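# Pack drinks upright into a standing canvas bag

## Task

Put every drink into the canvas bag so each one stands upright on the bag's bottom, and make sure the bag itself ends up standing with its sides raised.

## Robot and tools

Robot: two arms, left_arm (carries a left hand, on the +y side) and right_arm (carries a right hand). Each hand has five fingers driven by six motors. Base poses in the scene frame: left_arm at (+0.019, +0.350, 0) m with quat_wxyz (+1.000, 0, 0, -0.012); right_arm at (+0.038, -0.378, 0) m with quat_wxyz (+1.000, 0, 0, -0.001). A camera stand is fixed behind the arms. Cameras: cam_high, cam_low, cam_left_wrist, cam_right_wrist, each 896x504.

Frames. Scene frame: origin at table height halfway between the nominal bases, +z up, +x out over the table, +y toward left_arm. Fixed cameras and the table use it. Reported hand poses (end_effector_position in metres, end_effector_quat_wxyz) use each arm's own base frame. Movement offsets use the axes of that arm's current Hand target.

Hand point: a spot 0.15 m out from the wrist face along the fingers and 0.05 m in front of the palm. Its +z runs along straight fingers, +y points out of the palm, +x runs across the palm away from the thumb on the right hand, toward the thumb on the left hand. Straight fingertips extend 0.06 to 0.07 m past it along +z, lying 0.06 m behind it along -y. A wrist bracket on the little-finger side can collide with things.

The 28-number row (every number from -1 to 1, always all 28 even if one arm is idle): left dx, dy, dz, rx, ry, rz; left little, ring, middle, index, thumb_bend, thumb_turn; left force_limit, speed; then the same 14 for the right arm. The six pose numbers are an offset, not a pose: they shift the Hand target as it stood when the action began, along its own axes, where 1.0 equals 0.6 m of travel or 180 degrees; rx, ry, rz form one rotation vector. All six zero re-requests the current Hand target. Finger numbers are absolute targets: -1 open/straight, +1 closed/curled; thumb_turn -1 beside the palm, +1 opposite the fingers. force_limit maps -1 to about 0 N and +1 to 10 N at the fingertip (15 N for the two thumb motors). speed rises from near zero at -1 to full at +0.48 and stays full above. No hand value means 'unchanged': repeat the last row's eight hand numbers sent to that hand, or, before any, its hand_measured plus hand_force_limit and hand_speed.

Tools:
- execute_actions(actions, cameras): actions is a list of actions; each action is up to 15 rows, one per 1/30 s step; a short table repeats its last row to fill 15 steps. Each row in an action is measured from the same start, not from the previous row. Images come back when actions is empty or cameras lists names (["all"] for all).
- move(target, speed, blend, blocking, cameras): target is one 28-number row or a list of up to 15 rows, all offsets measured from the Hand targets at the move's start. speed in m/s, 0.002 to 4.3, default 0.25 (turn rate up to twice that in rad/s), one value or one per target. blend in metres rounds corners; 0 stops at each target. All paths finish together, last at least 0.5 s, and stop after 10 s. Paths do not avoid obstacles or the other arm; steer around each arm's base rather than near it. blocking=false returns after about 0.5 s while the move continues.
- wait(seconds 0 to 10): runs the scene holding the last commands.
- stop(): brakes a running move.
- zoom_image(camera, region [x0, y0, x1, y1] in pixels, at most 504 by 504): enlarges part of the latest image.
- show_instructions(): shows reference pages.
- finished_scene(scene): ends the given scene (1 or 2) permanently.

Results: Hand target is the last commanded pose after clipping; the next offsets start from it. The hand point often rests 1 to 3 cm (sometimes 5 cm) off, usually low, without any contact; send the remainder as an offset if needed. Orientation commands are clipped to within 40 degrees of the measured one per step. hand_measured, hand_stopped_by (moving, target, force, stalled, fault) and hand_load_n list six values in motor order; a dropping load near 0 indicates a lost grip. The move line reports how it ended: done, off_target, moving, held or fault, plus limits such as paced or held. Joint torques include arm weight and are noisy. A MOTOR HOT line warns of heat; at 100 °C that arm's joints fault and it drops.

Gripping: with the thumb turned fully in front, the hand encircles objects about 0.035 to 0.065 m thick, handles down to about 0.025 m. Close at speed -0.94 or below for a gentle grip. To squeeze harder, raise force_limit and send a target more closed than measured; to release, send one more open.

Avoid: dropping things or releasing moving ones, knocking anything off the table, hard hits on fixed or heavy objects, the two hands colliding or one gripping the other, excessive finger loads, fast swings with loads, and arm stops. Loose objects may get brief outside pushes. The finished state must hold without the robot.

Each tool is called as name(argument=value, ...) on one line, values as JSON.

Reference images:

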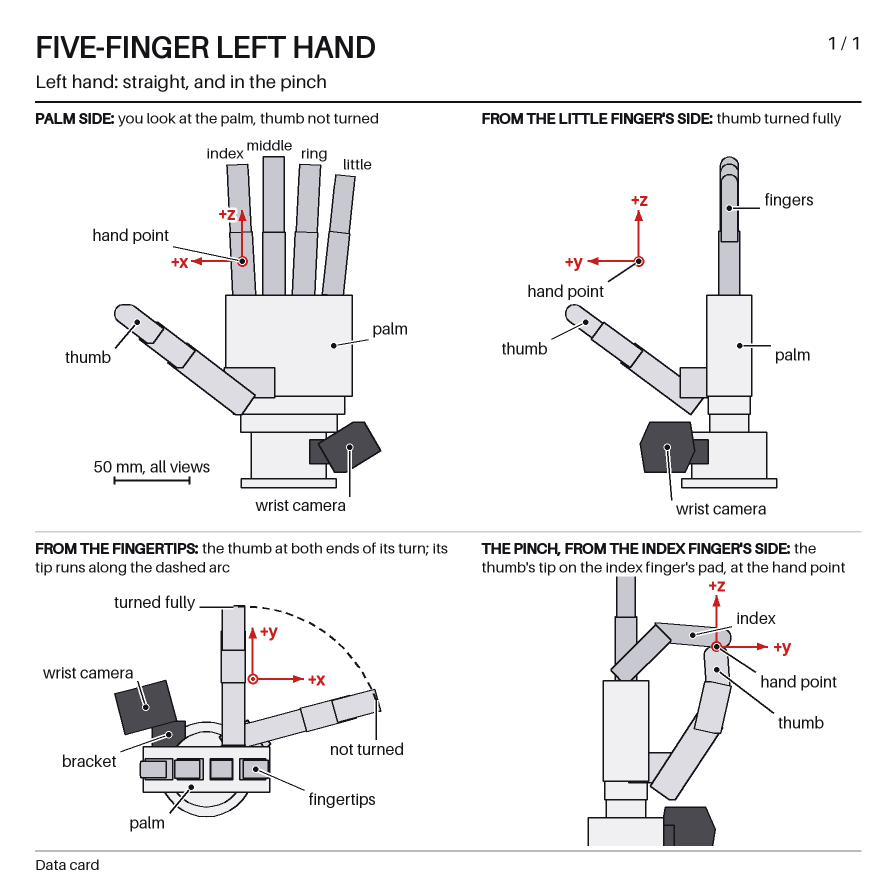

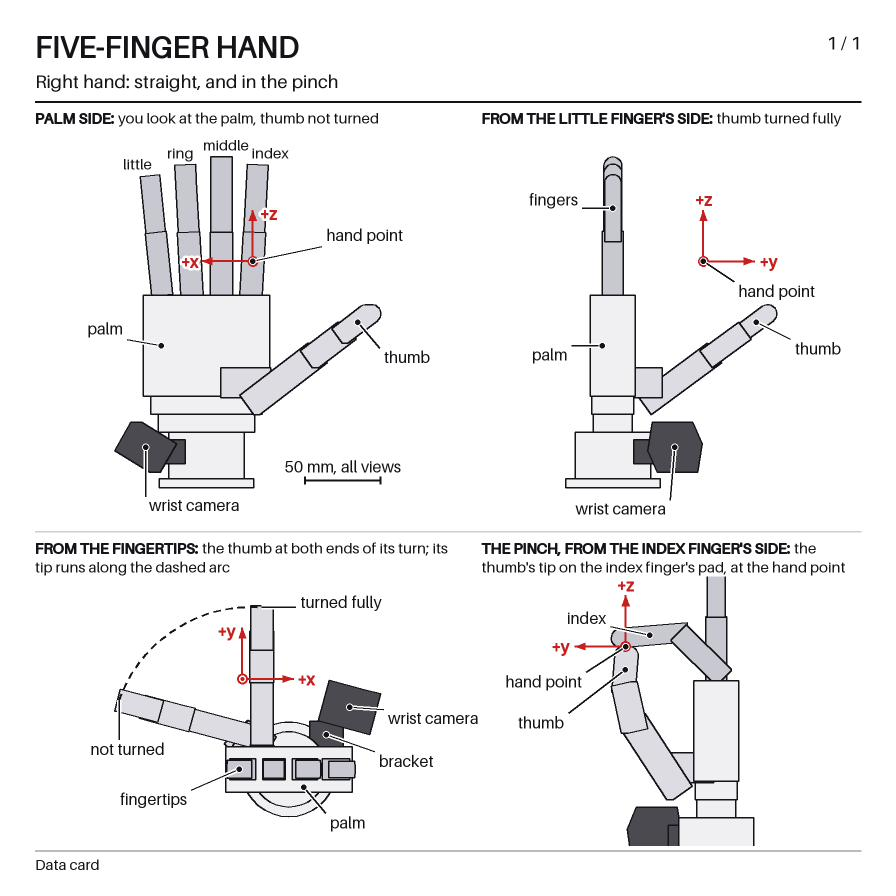

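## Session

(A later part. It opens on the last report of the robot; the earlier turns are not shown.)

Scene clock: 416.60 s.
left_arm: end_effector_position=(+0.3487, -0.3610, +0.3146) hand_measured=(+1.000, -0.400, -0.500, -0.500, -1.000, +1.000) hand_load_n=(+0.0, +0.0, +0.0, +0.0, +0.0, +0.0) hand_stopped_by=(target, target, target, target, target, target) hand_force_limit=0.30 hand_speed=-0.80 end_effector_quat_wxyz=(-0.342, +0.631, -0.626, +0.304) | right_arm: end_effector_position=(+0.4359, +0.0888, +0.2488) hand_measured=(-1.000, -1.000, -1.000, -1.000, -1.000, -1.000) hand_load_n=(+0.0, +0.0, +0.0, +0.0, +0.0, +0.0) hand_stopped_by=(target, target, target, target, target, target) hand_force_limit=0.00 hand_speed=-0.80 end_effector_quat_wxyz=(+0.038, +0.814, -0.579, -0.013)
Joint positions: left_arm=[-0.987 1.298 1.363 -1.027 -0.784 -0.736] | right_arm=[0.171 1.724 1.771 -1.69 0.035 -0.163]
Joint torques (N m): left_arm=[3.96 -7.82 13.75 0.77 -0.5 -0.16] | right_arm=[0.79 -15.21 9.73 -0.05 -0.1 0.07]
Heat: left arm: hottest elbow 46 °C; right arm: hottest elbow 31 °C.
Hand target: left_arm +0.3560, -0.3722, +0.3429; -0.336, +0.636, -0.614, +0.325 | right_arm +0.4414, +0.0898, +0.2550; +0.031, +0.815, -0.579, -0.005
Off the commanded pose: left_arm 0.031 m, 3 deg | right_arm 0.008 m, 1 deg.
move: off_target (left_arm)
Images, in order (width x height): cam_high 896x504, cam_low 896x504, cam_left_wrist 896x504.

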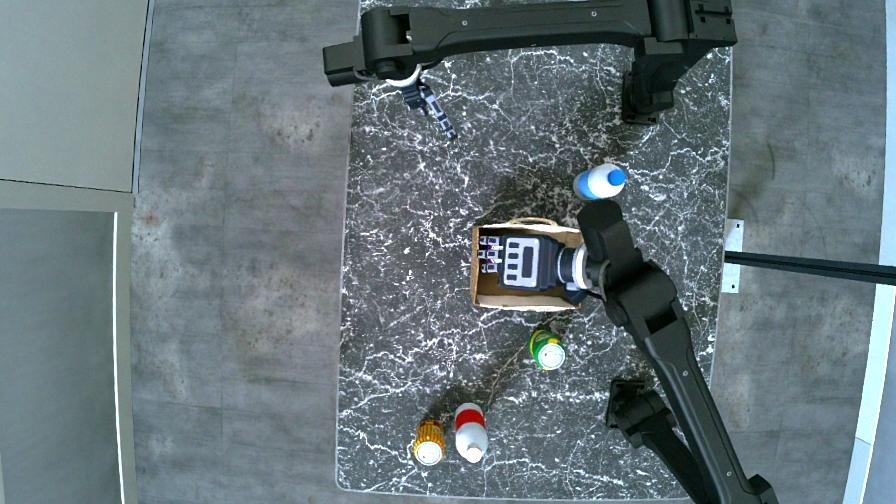

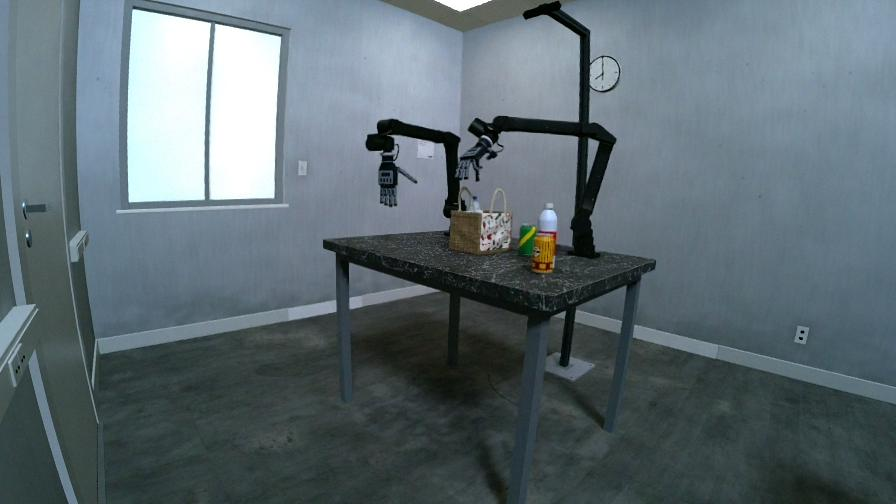

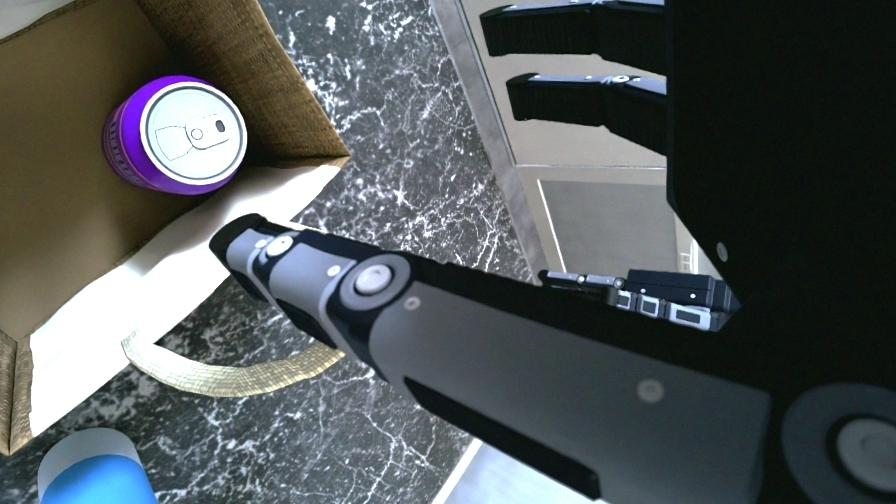

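move(target=[[-0.7585,-0.0795,0.1757,-0.0296,0.2304,0.1745,-1,-1,-1,-1,-1,1,0.3,-0.2,0,0,0,0,0,0,-1,-1,-1,-1,-1,-1,0,-0.8],[-0.7585,0.083,0.2865,-0.0296,0.2304,0.1745,-1,-1,-1,-1,-1,1,0.3,-0.2,0,0,0,0,0,0,-1,-1,-1,-1,-1,-1,0,-0.8]], speed=[0.25, 0.15], blend=[0.02, 0], cameras=["cam_left_wrist", "cam_high", "cam_low"])

zoom_image(camera="cam_high", region=[380, 350, 530, 504])

zoom_image(camera="cam_high", region=[420, 180, 620, 380])

Scene clock: 454.37 s.
left_arm: end_effector_position=(+0.4532, +0.0889, +0.2184) hand_measured=(-1.000, -1.000, -1.000, -1.000, -1.000, +1.000) hand_load_n=(+0.0, +0.0, +0.0, +0.0, +0.0, +0.0) hand_stopped_by=(target, target, target, target, target, target) hand_force_limit=0.30 hand_speed=-0.20 end_effector_quat_wxyz=(+0.152, -0.313, +0.850, -0.395) | right_arm: end_effector_position=(+0.4359, +0.0888, +0.2488) hand_measured=(-1.000, -1.000, -1.000, -1.000, -1.000, -1.000) hand_load_n=(+0.0, +0.0, -0.5, +0.0, +0.0, +0.0) hand_stopped_by=(target, target, target, target, target, target) hand_force_limit=0.00 hand_speed=-0.80 end_effector_quat_wxyz=(+0.038, +0.814, -0.579, -0.013)
Joint positions: left_arm=[0.444 1.454 1.31 -1.111 0.831 1.17] | right_arm=[0.171 1.724 1.771 -1.69 0.035 -0.163]
Joint torques (N m): left_arm=[3.9 -8.82 7.5 1.14 0.76 -0.02] | right_arm=[0.73 -15.21 9.73 -0.05 -0.1 0.06]
Heat: left arm: hottest elbow 52 °C; right arm: hottest elbow 31 °C.
Hand target: left_arm +0.4543, +0.0867, +0.2054; +0.145, -0.310, +0.852, -0.397 | right_arm +0.4414, +0.0898, +0.2550; +0.031, +0.815, -0.579, -0.005
Off the commanded pose: left_arm 0.013 m, 1 deg | right_arm 0.008 m, 1 deg.
move: off_target (left_arm)
Images, in order (width x height): cam_high 896x504, cam_low 896x504, cam_left_wrist 896x504.

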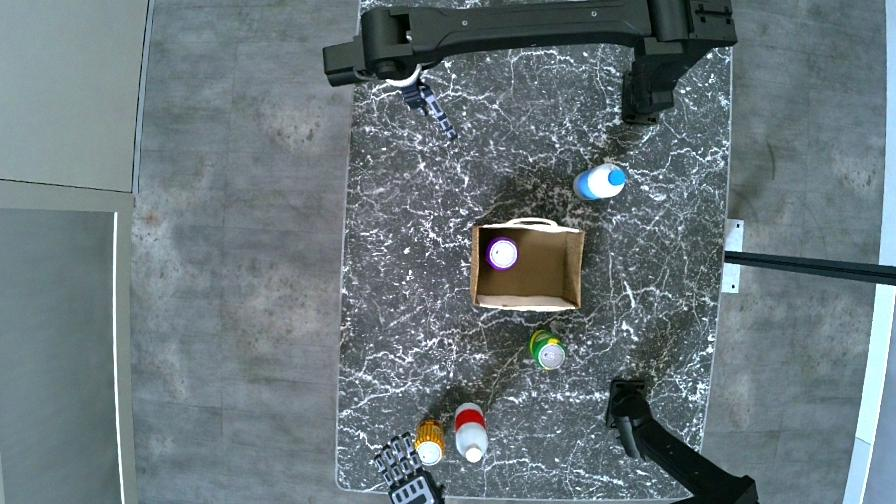

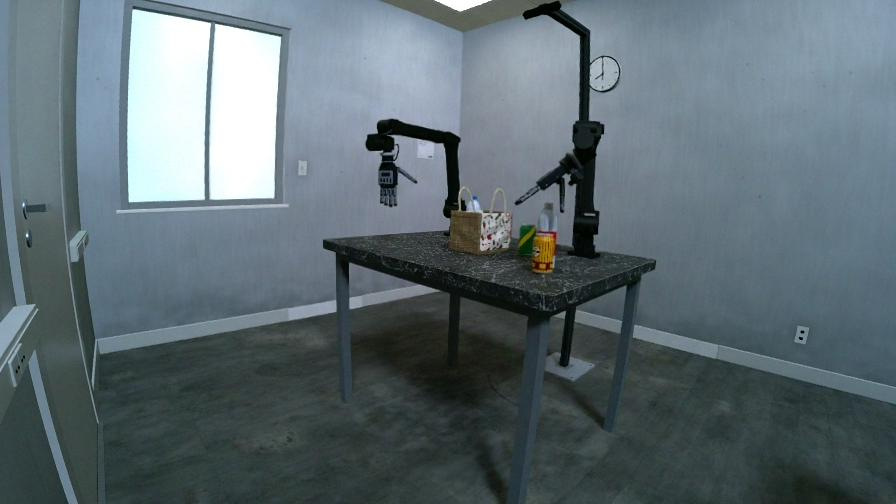

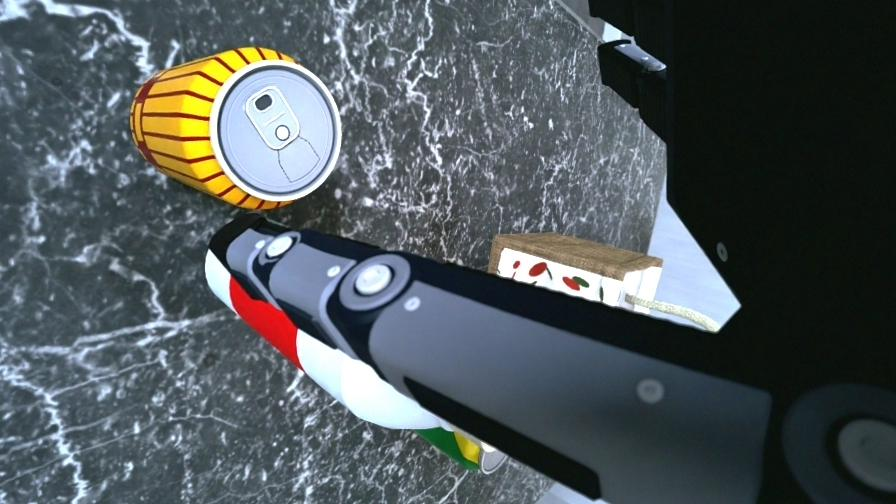

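Scaled by 3.273.

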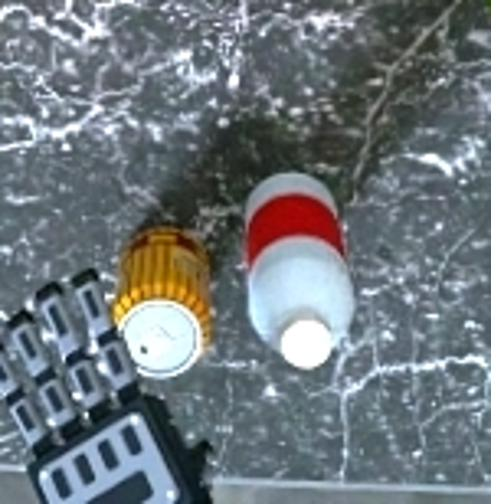

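Scaled by 2.520.

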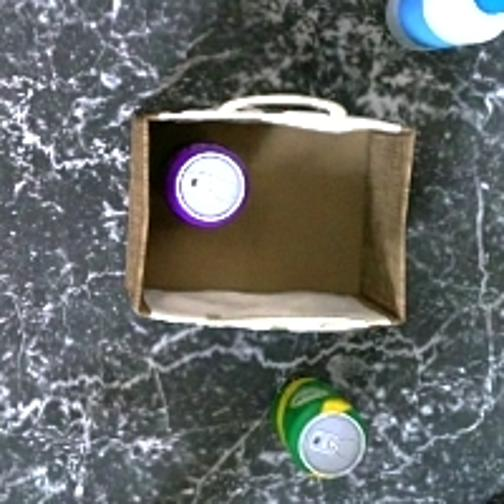

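move(target=[[-0.0068,0.008,-0.01,0,0,0,-1,-1,-1,-1,-1,1,0.3,-0.2,0,0,0,0,0,0,-1,-1,-1,-1,-1,-1,0,-0.8],[-0.0068,0.1708,0.1267,0,0,0,-1,-1,-1,-1,-1,1,0.3,-0.2,0,0,0,0,0,0,-1,-1,-1,-1,-1,-1,0,-0.8]], speed=[0.15, 0.08], blend=[0.005, 0], cameras=["cam_left_wrist", "cam_high", "cam_low"])

zoom_image(camera="cam_high", region=[380, 350, 530, 504])

Scene clock: 468.57 s.
left_arm: end_effector_position=(+0.4560, +0.0936, +0.0916) hand_measured=(-1.000, -1.000, -1.000, -1.000, -1.000, +1.000) hand_load_n=(+0.0, -0.5, +0.0, +0.0, +0.0, +0.0) hand_stopped_by=(target, target, target, target, target, target) hand_force_limit=0.30 hand_speed=-0.20 end_effector_quat_wxyz=(+0.151, -0.307, +0.852, -0.396) | right_arm: end_effector_position=(+0.4359, +0.0888, +0.2488) hand_measured=(-1.000, -1.000, -1.000, -1.000, -1.000, -1.000) hand_load_n=(+0.0, -0.5, +0.0, +0.0, +0.0, +0.0) hand_stopped_by=(target, target, target, target, target, target) hand_force_limit=0.00 hand_speed=-0.80 end_effector_quat_wxyz=(+0.038, +0.814, -0.579, -0.013)
Joint positions: left_arm=[0.451 1.573 1.095 -0.795 0.836 1.198] | right_arm=[0.171 1.724 1.771 -1.69 0.035 -0.163]
Joint torques (N m): left_arm=[4.13 -9.41 6.64 0.87 0.78 0.01] | right_arm=[0.79 -15.21 9.72 -0.03 -0.1 0.06]
Heat: left arm: hottest elbow 47 °C; right arm: hottest elbow 31 °C.
Hand target: left_arm +0.4525, +0.0953, +0.0780; +0.145, -0.310, +0.852, -0.397 | right_arm +0.4414, +0.0898, +0.2550; +0.031, +0.815, -0.579, -0.005
Off the commanded pose: left_arm 0.014 m, 1 deg | right_arm 0.008 m, 1 deg.
move: off_target (left_arm); blend cut to 0.0044 m at target 1
Images, in order (width x height): cam_high 896x504, cam_low 896x504, cam_left_wrist 896x504.

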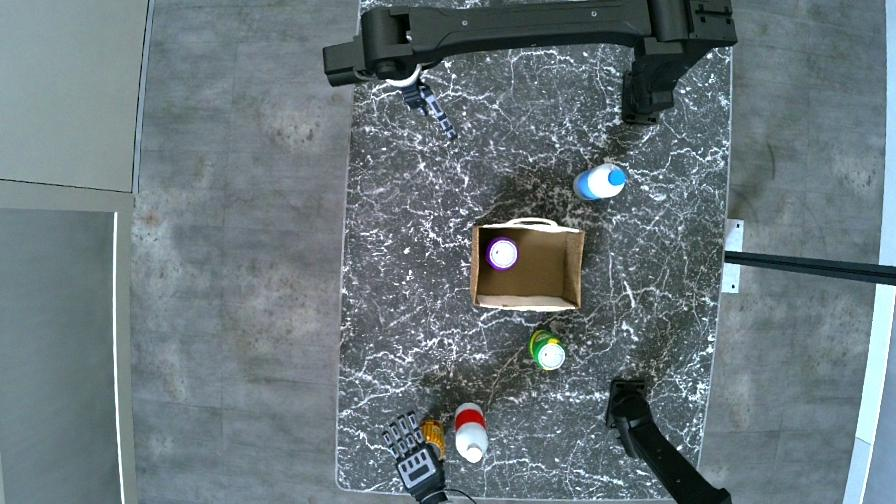

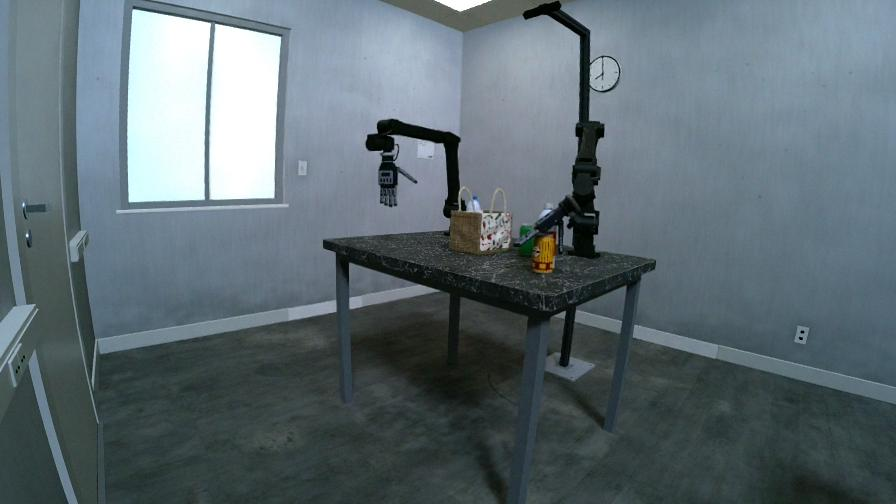

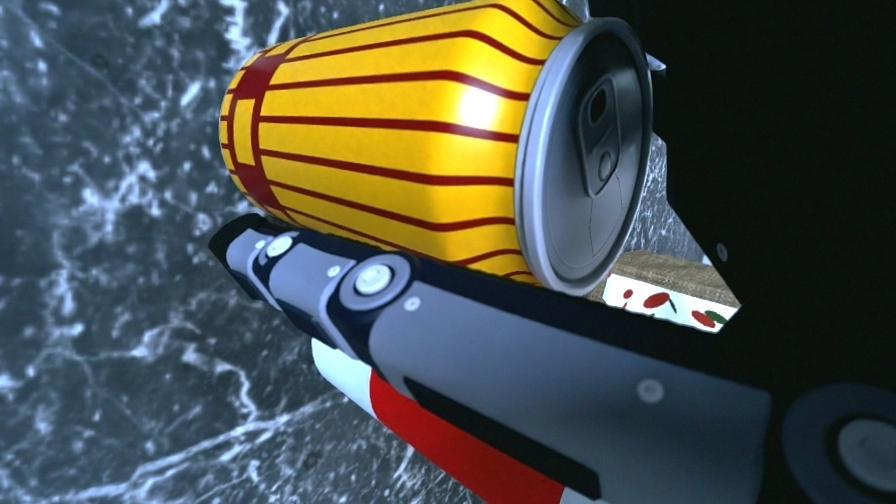

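Scaled by 3.273.

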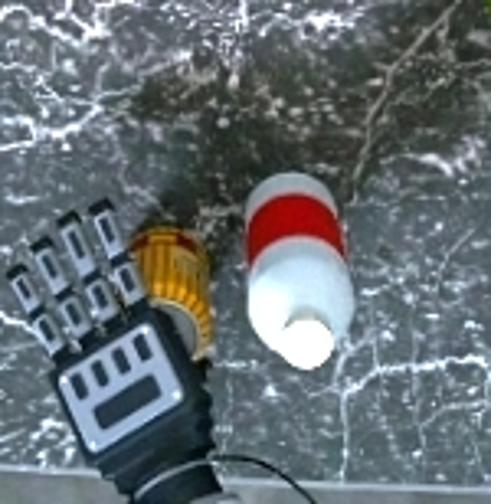

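move(target=[0.0065,0.0197,0.0075,0,0,0,-1,-1,-1,-1,-1,1,0.3,-0.2,0,0,0,0,0,0,-1,-1,-1,-1,-1,-1,0,-0.8], speed=0.05)

execute_actions(actions=[[[0,0,0,0,0,0,-1,-1,0,0,0.4,1,0.3,-0.85,0,0,0,0,0,0,-1,-1,-1,-1,-1,-1,0,-0.8]],[[0,0,0,0,0,0,-1,-1,0,0,0.4,1,0.3,-0.85,0,0,0,0,0,0,-1,-1,-1,-1,-1,-1,0,-0.8]],[[0,0,0,0,0,0,-1,-1,0,0,0.4,1,0.3,-0.85,0,0,0,0,0,0,-1,-1,-1,-1,-1,-1,0,-0.8]]], cameras=["cam_left_wrist", "cam_high"])

Scene clock: 483.77 s.
left_arm: end_effector_position=(+0.4529, +0.0937, +0.0841) hand_measured=(-1.000, -1.000, -1.000, -1.000, -1.000, +1.000) hand_load_n=(+0.0, +0.0, +0.0, +0.0, +0.0, +0.0) hand_stopped_by=(target, target, target, target, target, target) hand_force_limit=0.30 hand_speed=-0.20 end_effector_quat_wxyz=(+0.155, -0.304, +0.852, -0.397) | right_arm: end_effector_position=(+0.4359, +0.0888, +0.2488) hand_measured=(-1.000, -1.000, -1.000, -1.000, -1.000, -1.000) hand_load_n=(+0.0, +0.0, +0.0, +0.0, +0.0, +0.0) hand_stopped_by=(target, target, target, target, target, target) hand_force_limit=0.00 hand_speed=-0.80 end_effector_quat_wxyz=(+0.038, +0.814, -0.579, -0.013)
Joint positions: left_arm=[0.455 1.573 1.072 -0.768 0.841 1.204] | right_arm=[0.171 1.724 1.771 -1.69 0.035 -0.163]
Joint torques (N m): left_arm=[5.48 -9.35 6.39 1.14 0.65 0.04] | right_arm=[0.79 -15.21 9.74 -0.05 -0.1 0.06]
Motor temperatures (°C): left_arm=[25 28 44 24 22 23] | right_arm=[25 25 31 23 23 20]
Heat: left arm: hottest elbow 44 °C; right arm: hottest elbow 31 °C.
Hand target: left_arm +0.4470, +0.0959, +0.0661; +0.145, -0.309, +0.852, -0.397 | right_arm +0.4414, +0.0898, +0.2550; +0.031, +0.815, -0.579, -0.005
Off the commanded pose: left_arm 0.019 m, 1 deg | right_arm 0.008 m, 1 deg.
move: off_target (left_arm)

Scene clock: 485.83 s.
left_arm: end_effector_position=(+0.4528, +0.0955, +0.0839) hand_measured=(-1.000, -1.000, -0.280, -0.252, -0.710, +1.000) hand_load_n=(+0.0, +0.0, +4.5, +8.5, +17.5, +0.0) hand_stopped_by=(target, target, force, force, force, target) hand_force_limit=0.30 hand_speed=-0.85 end_effector_quat_wxyz=(+0.156, -0.305, +0.851, -0.397) | right_arm: end_effector_position=(+0.4359, +0.0888, +0.2488) hand_measured=(-1.000, -1.000, -1.000, -1.000, -1.000, -1.000) hand_load_n=(+0.0, -0.5, +0.0, +0.0, +0.0, +0.0) hand_stopped_by=(target, target, target, target, target, target) hand_force_limit=0.00 hand_speed=-0.80 end_effector_quat_wxyz=(+0.038, +0.814, -0.579, -0.013)
Joint positions: left_arm=[0.46 1.574 1.072 -0.767 0.842 1.206] | right_arm=[0.171 1.724 1.771 -1.69 0.035 -0.163]
Joint torques (N m): left_arm=[4.07 -8.76 6.39 0.95 0.56 0.01] | right_arm=[0.67 -15.21 9.74 -0.05 -0.1 0.06]
Heat: left arm: hottest elbow 44 °C; right arm: hottest elbow 31 °C.
Hand target: left_arm +0.4469, +0.0960, +0.0661; +0.145, -0.310, +0.852, -0.397 | right_arm +0.4414, +0.0898, +0.2550; +0.031, +0.815, -0.579, -0.005
Off the commanded pose: left_arm 0.019 m, 1 deg | right_arm 0.008 m, 1 deg.
Images, in order (width x height): cam_high 896x504, cam_left_wrist 896x504.

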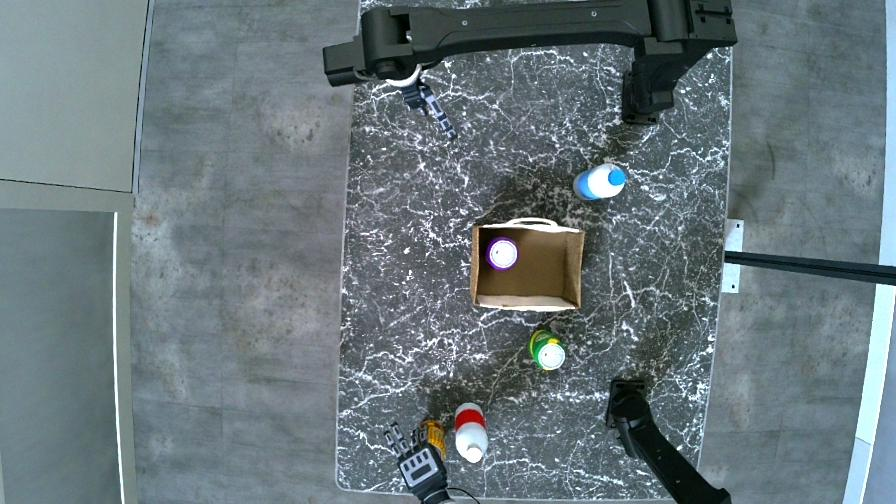

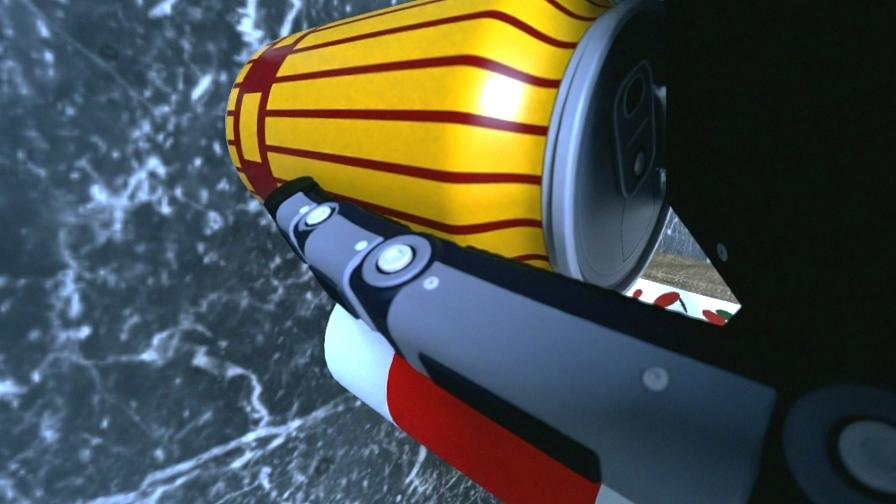

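move(target=[[-0.0537,-0.1482,-0.0827,0,0,0,-1,-1,0,0,0.4,1,0.3,-0.85,0,0,0,0,0,0,-1,-1,-1,-1,-1,-1,0,-0.8],[-0.0537,-0.3013,-0.2112,0,0,0,-1,-1,0,0,0.4,1,0.3,-0.85,0,0,0,0,0,0,-1,-1,-1,-1,-1,-1,0,-0.8]], speed=[0.06, 0.12], blend=[0.01, 0], cameras=["cam_left_wrist", "cam_high", "cam_low"])

Scene clock: 493.63 s.
left_arm: end_effector_position=(+0.4652, +0.0987, +0.2411) hand_measured=(-1.000, -1.000, -0.280, -0.252, -0.710, +1.000) hand_load_n=(+0.0, +0.0, +5.0, +9.0, +17.5, -0.5) hand_stopped_by=(target, target, force, force, force, target) hand_force_limit=0.30 hand_speed=-0.85 end_effector_quat_wxyz=(+0.105, -0.328, +0.851, -0.397) | right_arm: end_effector_position=(+0.4359, +0.0888, +0.2488) hand_measured=(-1.000, -1.000, -1.000, -1.000, -1.000, -1.000) hand_load_n=(+0.0, +0.0, +0.0, +0.0, +0.0, +0.0) hand_stopped_by=(target, target, target, target, target, target) hand_force_limit=0.00 hand_speed=-0.80 end_effector_quat_wxyz=(+0.038, +0.814, -0.579, -0.013)
Joint positions: left_arm=[0.45 1.555 1.488 -1.308 0.83 1.199] | right_arm=[0.171 1.724 1.771 -1.69 0.035 -0.163]
Joint torques (N m): left_arm=[3.96 -13.63 14.6 -0.13 0.83 -0.21] | right_arm=[0.79 -15.21 9.73 -0.05 -0.1 0.06]
Heat: left arm: hottest elbow 43 °C; right arm: hottest elbow 31 °C.
Hand target: left_arm +0.4838, +0.1017, +0.2860; +0.145, -0.310, +0.852, -0.397 | right_arm +0.4414, +0.0898, +0.2550; +0.031, +0.815, -0.579, -0.005
Off the commanded pose: left_arm 0.049 m, 5 deg | right_arm 0.008 m, 1 deg.
move: off_target (left_arm)
Images, in order (width x height): cam_high 896x504, cam_low 896x504, cam_left_wrist 896x504.

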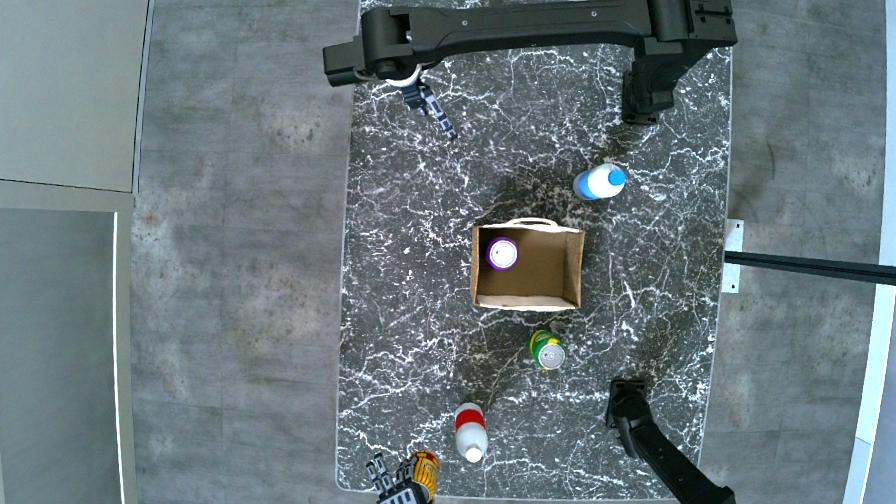

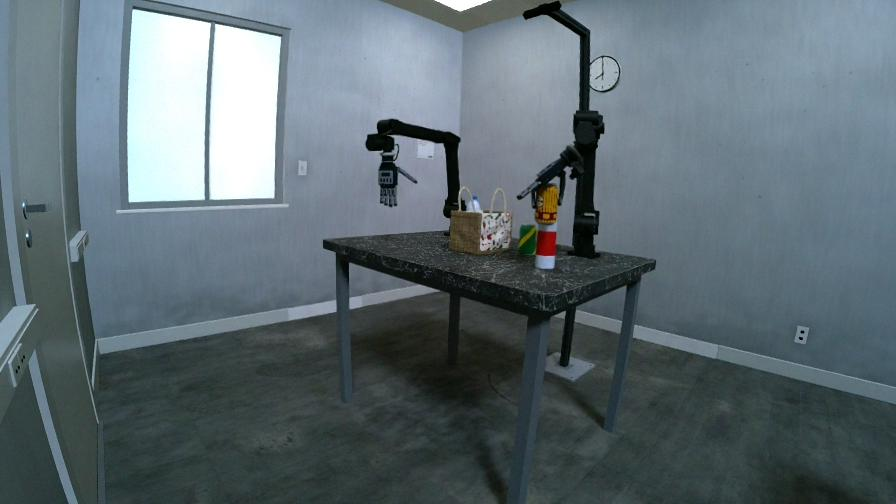

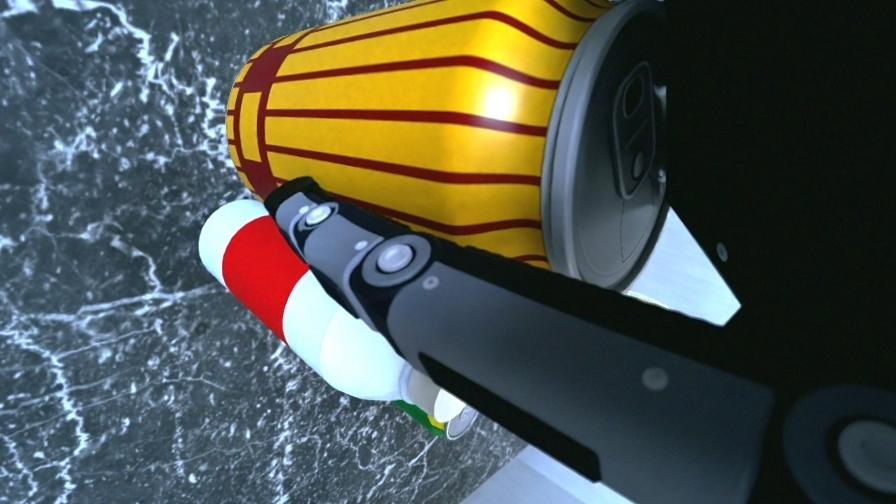

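move(target=[[0,-0.1456,-0.1221,0,0,0,1,-0.3,0,0,0.4,1,0.3,-0.85,0,0,0,0,0,0,-1,-1,-1,-1,-1,-1,0,-0.8],[0.821,-0.3932,0.1728,0.0156,-0.2261,-0.1798,1,-0.3,0,0,0.4,1,0.3,-0.85,0,0,0,0,0,0,-1,-1,-1,-1,-1,-1,0,-0.8]], speed=0.18, blend=[0.03, 0], cameras=["cam_left_wrist", "cam_high", "cam_low"])

zoom_image(camera="cam_high", region=[420, 180, 620, 380])

Scene clock: 507.50 s.
left_arm: end_effector_position=(+0.2487, -0.3776, +0.3573) hand_measured=(+1.000, -0.300, -0.280, -0.252, -0.710, +1.000) hand_load_n=(+0.0, +0.0, +5.0, +9.0, +17.5, +0.5) hand_stopped_by=(target, target, force, force, force, target) hand_force_limit=0.30 hand_speed=-0.85 end_effector_quat_wxyz=(-0.334, +0.632, -0.644, +0.272) | right_arm: end_effector_position=(+0.4359, +0.0888, +0.2488) hand_measured=(-1.000, -1.000, -1.000, -1.000, -1.000, -1.000) hand_load_n=(+0.0, +0.5, +0.0, +0.0, +0.0, +0.0) hand_stopped_by=(target, target, target, target, target, target) hand_force_limit=0.00 hand_speed=-0.80 end_effector_quat_wxyz=(+0.038, +0.814, -0.579, -0.013)
Joint positions: left_arm=[-1.213 1.319 1.543 -1.481 -0.848 -1.052] | right_arm=[0.171 1.724 1.771 -1.69 0.035 -0.163]
Joint torques (N m): left_arm=[3.9 -8 14.84 0.29 -1.17 -0.19] | right_arm=[0.79 -15.15 9.74 -0.05 -0.1 0.07]
Heat: left arm: hottest elbow 46 °C; right arm: hottest elbow 31 °C.
Hand target: left_arm +0.2547, -0.3919, +0.3996; -0.321, +0.643, -0.622, +0.310 | right_arm +0.4414, +0.0898, +0.2550; +0.031, +0.815, -0.579, -0.005
Off the commanded pose: left_arm 0.045 m, 5 deg | right_arm 0.008 m, 1 deg.
move: off_target (left_arm)
Images, in order (width x height): cam_high 896x504, cam_low 896x504, cam_left_wrist 896x504.

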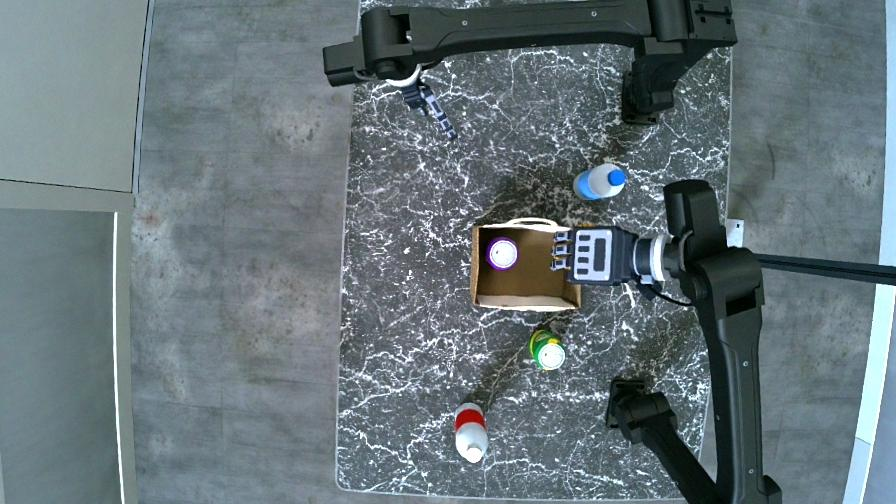

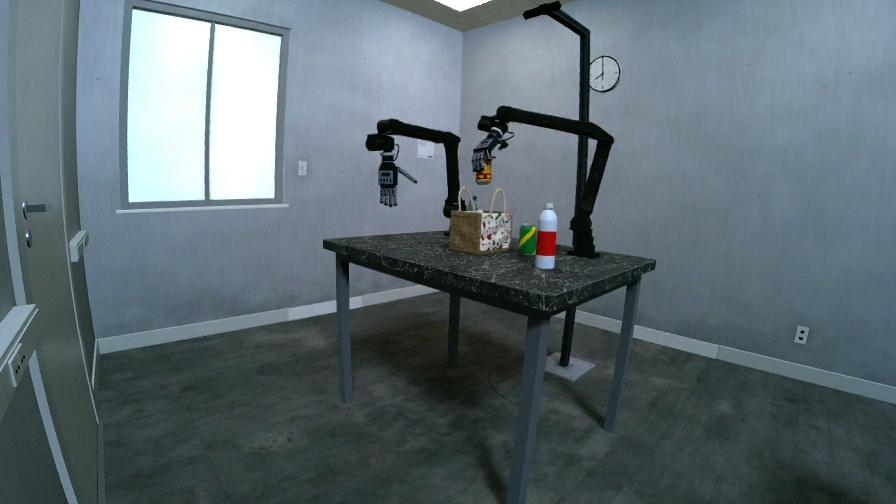

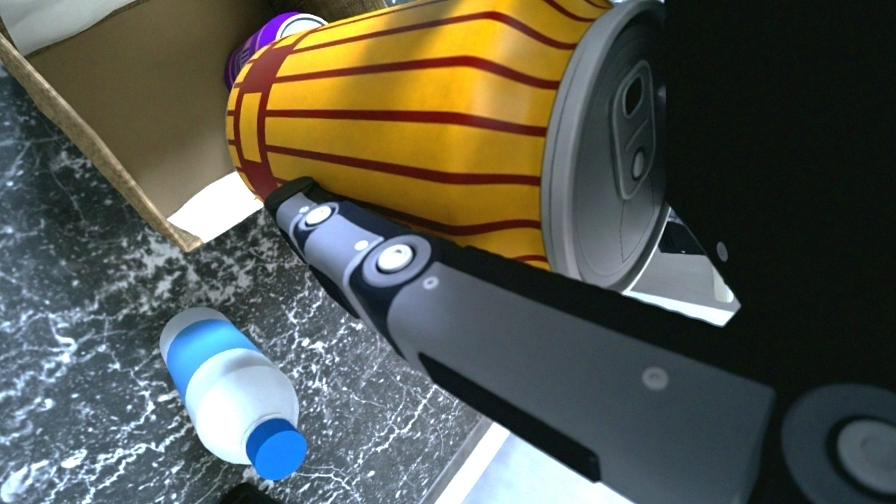

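Scaled by 2.520.

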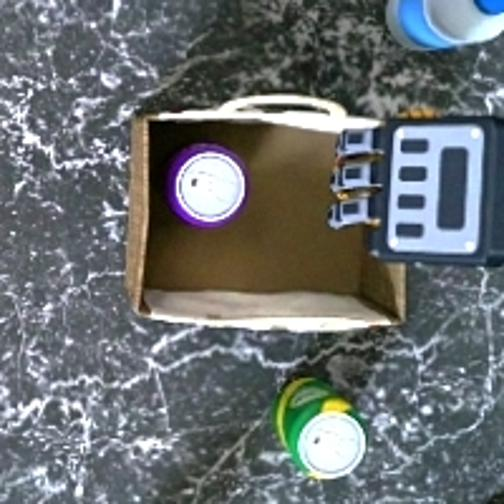

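move(target=[[-0.0271,0.0075,-0.0105,0,0,0,1,-0.3,0,0,0.4,1,0.3,-0.85,0,0,0,0,0,0,-1,-1,-1,-1,-1,-1,0,-0.8],[-0.0271,0.2603,0.1806,0,0,0,1,-0.3,0,0,0.4,1,0.3,-0.85,0,0,0,0,0,0,-1,-1,-1,-1,-1,-1,0,-0.8]], speed=0.12, blend=[0.01, 0], cameras=["cam_left_wrist", "cam_high", "cam_low"])

zoom_image(camera="cam_high", region=[420, 180, 620, 380])

zoom_image(camera="cam_low", region=[400, 100, 560, 290])

Scene clock: 516.80 s.
left_arm: end_effector_position=(+0.2463, -0.3718, +0.1980) hand_measured=(+1.000, -0.300, -0.280, -0.252, -0.710, +1.000) hand_load_n=(+0.0, +0.0, +5.5, +9.0, +17.5, +0.5) hand_stopped_by=(target, target, force, force, force, target) hand_force_limit=0.30 hand_speed=-0.85 end_effector_quat_wxyz=(-0.326, +0.640, -0.633, +0.290) | right_arm: end_effector_position=(+0.4359, +0.0888, +0.2488) hand_measured=(-1.000, -1.000, -1.000, -1.000, -1.000, -1.000) hand_load_n=(+0.5, +0.0, +0.0, +0.0, +0.0, +0.0) hand_stopped_by=(target, target, target, target, target, target) hand_force_limit=0.00 hand_speed=-0.80 end_effector_quat_wxyz=(+0.038, +0.814, -0.579, -0.013)
Joint positions: left_arm=[-1.214 1.273 1.072 -1.021 -0.851 -1.066] | right_arm=[0.171 1.724 1.771 -1.69 0.035 -0.163]
Joint torques (N m): left_arm=[3.9 -9.29 8.51 1.36 -1.12 -0.2] | right_arm=[0.73 -15.21 9.73 -0.05 -0.1 0.06]
Heat: left arm: hottest elbow 48 °C; right arm: hottest elbow 31 °C.
Hand target: left_arm +0.2468, -0.3757, +0.2096; -0.321, +0.643, -0.622, +0.310 | right_arm +0.4414, +0.0898, +0.2550; +0.031, +0.815, -0.579, -0.005
Off the commanded pose: left_arm 0.012 m, 3 deg | right_arm 0.008 m, 1 deg.
move: off_target (left_arm); blend cut to 0.0074 m at target 1
Images, in order (width x height): cam_high 896x504, cam_low 896x504, cam_left_wrist 896x504.

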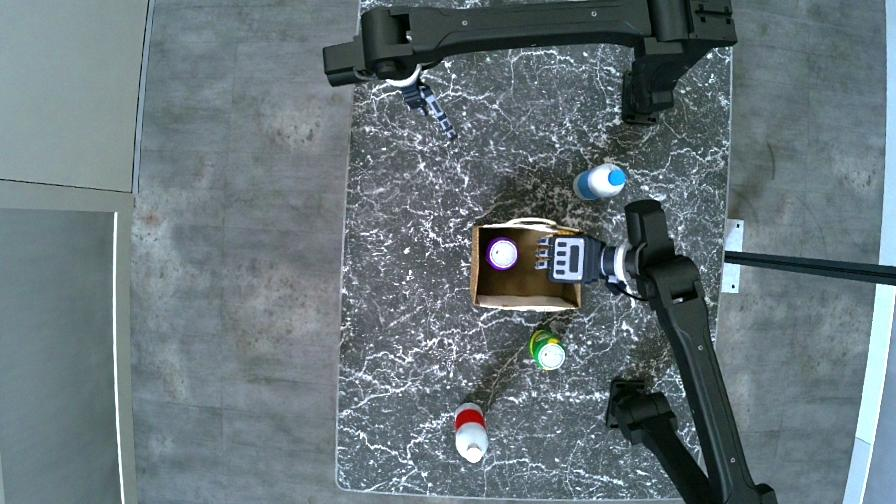

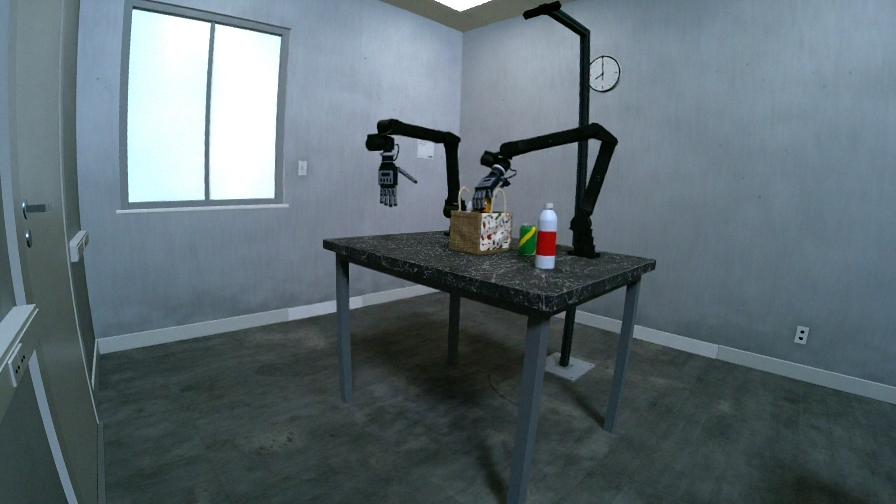

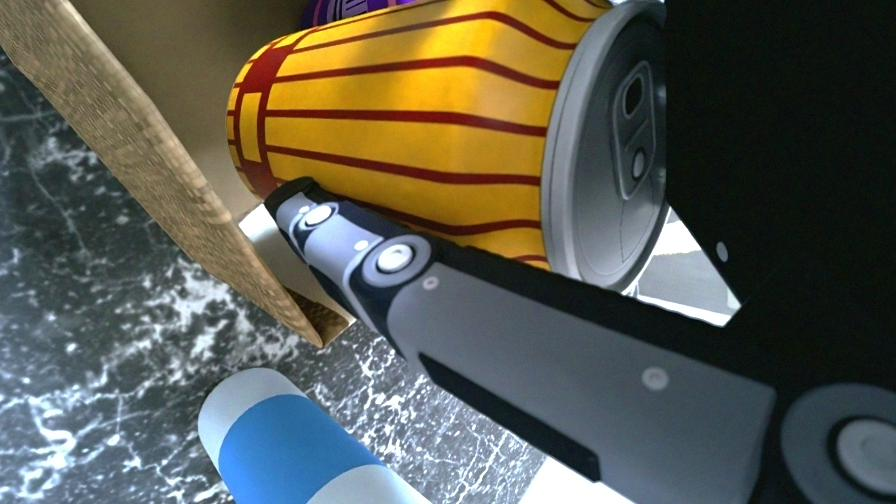

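Scaled by 2.520.

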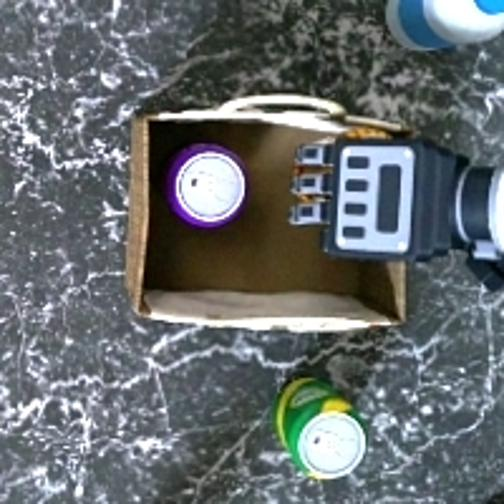

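Scaled by 2.653.

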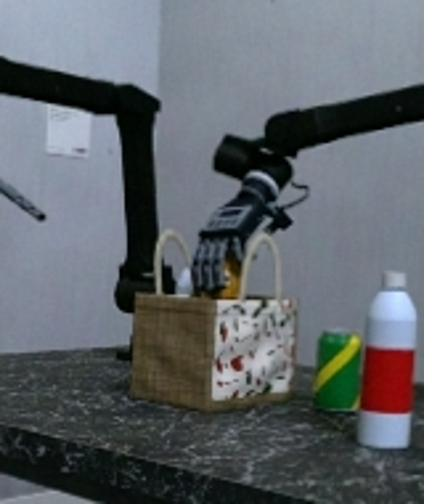

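move(target=[0,0.1264,0.0953,0,0,0,1,-0.3,0,0,0.4,1,0.3,-0.85,0,0,0,0,0,0,-1,-1,-1,-1,-1,-1,0,-0.8], speed=0.06, cameras=["cam_left_wrist", "cam_high", "cam_low"])

zoom_image(camera="cam_high", region=[420, 180, 620, 380])

zoom_image(camera="cam_low", region=[400, 100, 560, 290])

Scene clock: 523.23 s.
left_arm: end_effector_position=(+0.2465, -0.3693, +0.1102) hand_measured=(+1.000, -0.300, -0.280, -0.252, -0.710, +1.000) hand_load_n=(+0.0, +0.0, +5.5, +9.0, +17.5, +0.5) hand_stopped_by=(target, target, force, force, force, target) hand_force_limit=0.30 hand_speed=-0.85 end_effector_quat_wxyz=(-0.326, +0.641, -0.628, +0.297) | right_arm: end_effector_position=(+0.4359, +0.0888, +0.2488) hand_measured=(-1.000, -1.000, -1.000, -1.000, -1.000, -1.000) hand_load_n=(+0.0, +0.0, +0.0, +0.0, +0.0, +0.0) hand_stopped_by=(target, target, target, target, target, target) hand_force_limit=0.00 hand_speed=-0.80 end_effector_quat_wxyz=(+0.038, +0.814, -0.579, -0.013)
Joint positions: left_arm=[-1.214 1.339 0.883 -0.749 -0.857 -1.066] | right_arm=[0.171 1.724 1.771 -1.69 0.035 -0.163]
Joint torques (N m): left_arm=[3.49 -7.41 8.01 1.42 -0.9 -0.13] | right_arm=[0.73 -15.15 9.73 -0.05 -0.1 0.07]
Heat: left arm: hottest elbow 47 °C; right arm: hottest elbow 31 °C.
Hand target: left_arm +0.2469, -0.3757, +0.1147; -0.321, +0.643, -0.622, +0.310 | right_arm +0.4414, +0.0898, +0.2550; +0.031, +0.815, -0.579, -0.005
Off the commanded pose: left_arm 0.008 m, 2 deg | right_arm 0.008 m, 1 deg.
move: done
Images, in order (width x height): cam_high 896x504, cam_low 896x504, cam_left_wrist 896x504.

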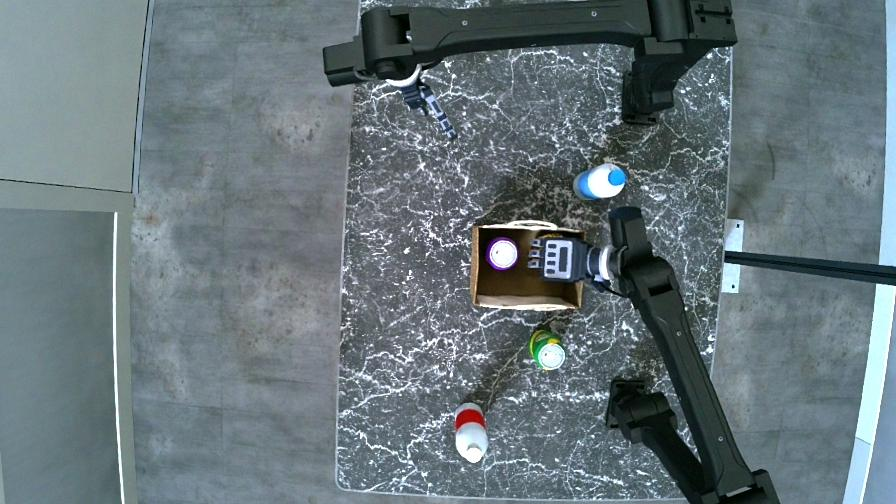

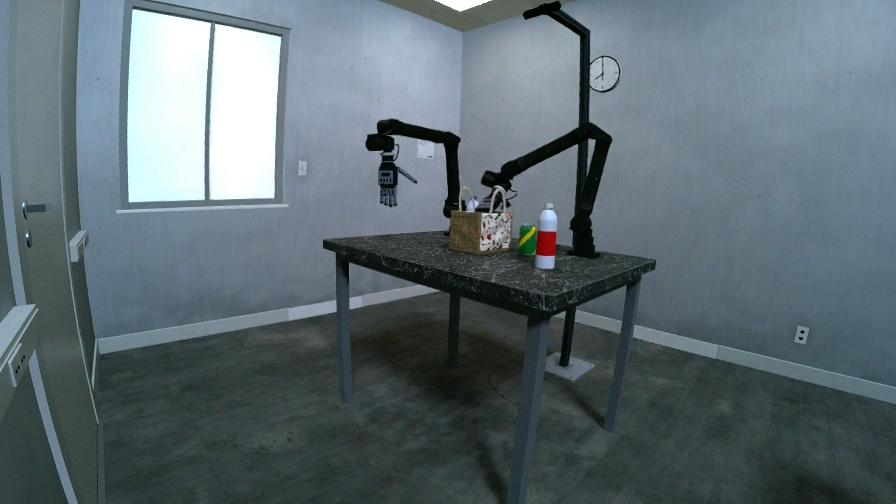

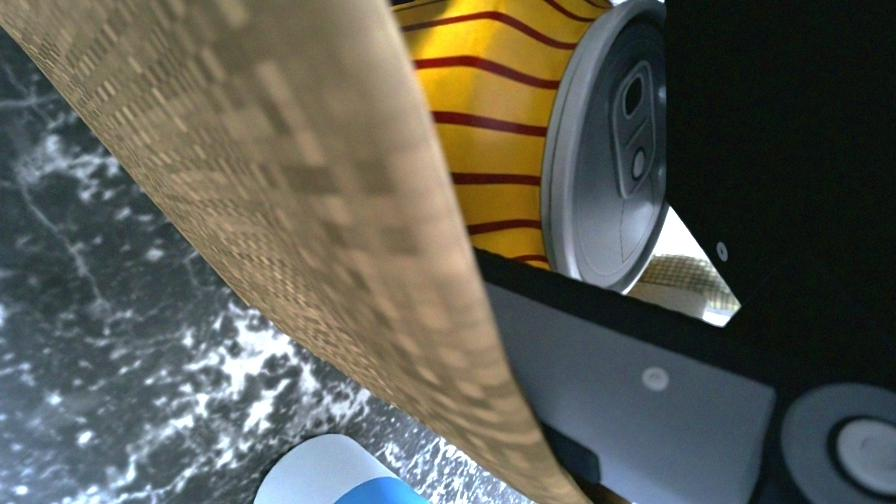

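Scaled by 2.520.

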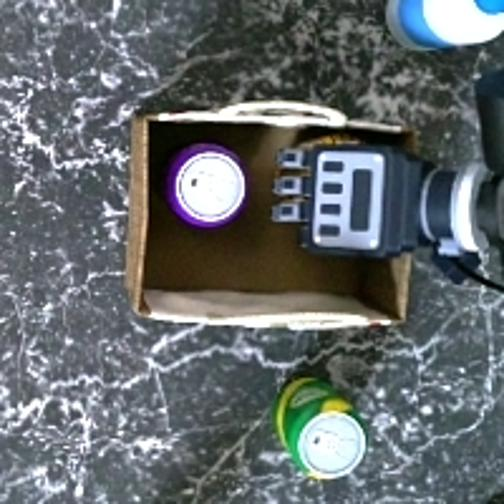

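Scaled by 2.653.

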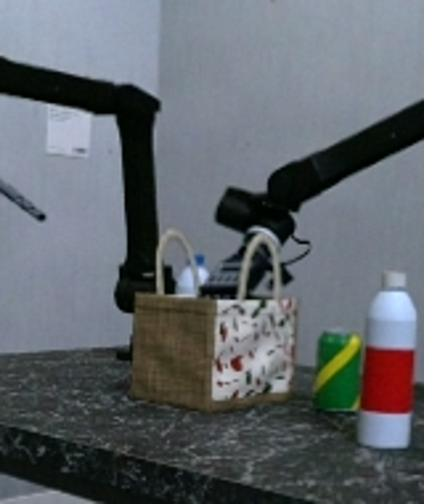

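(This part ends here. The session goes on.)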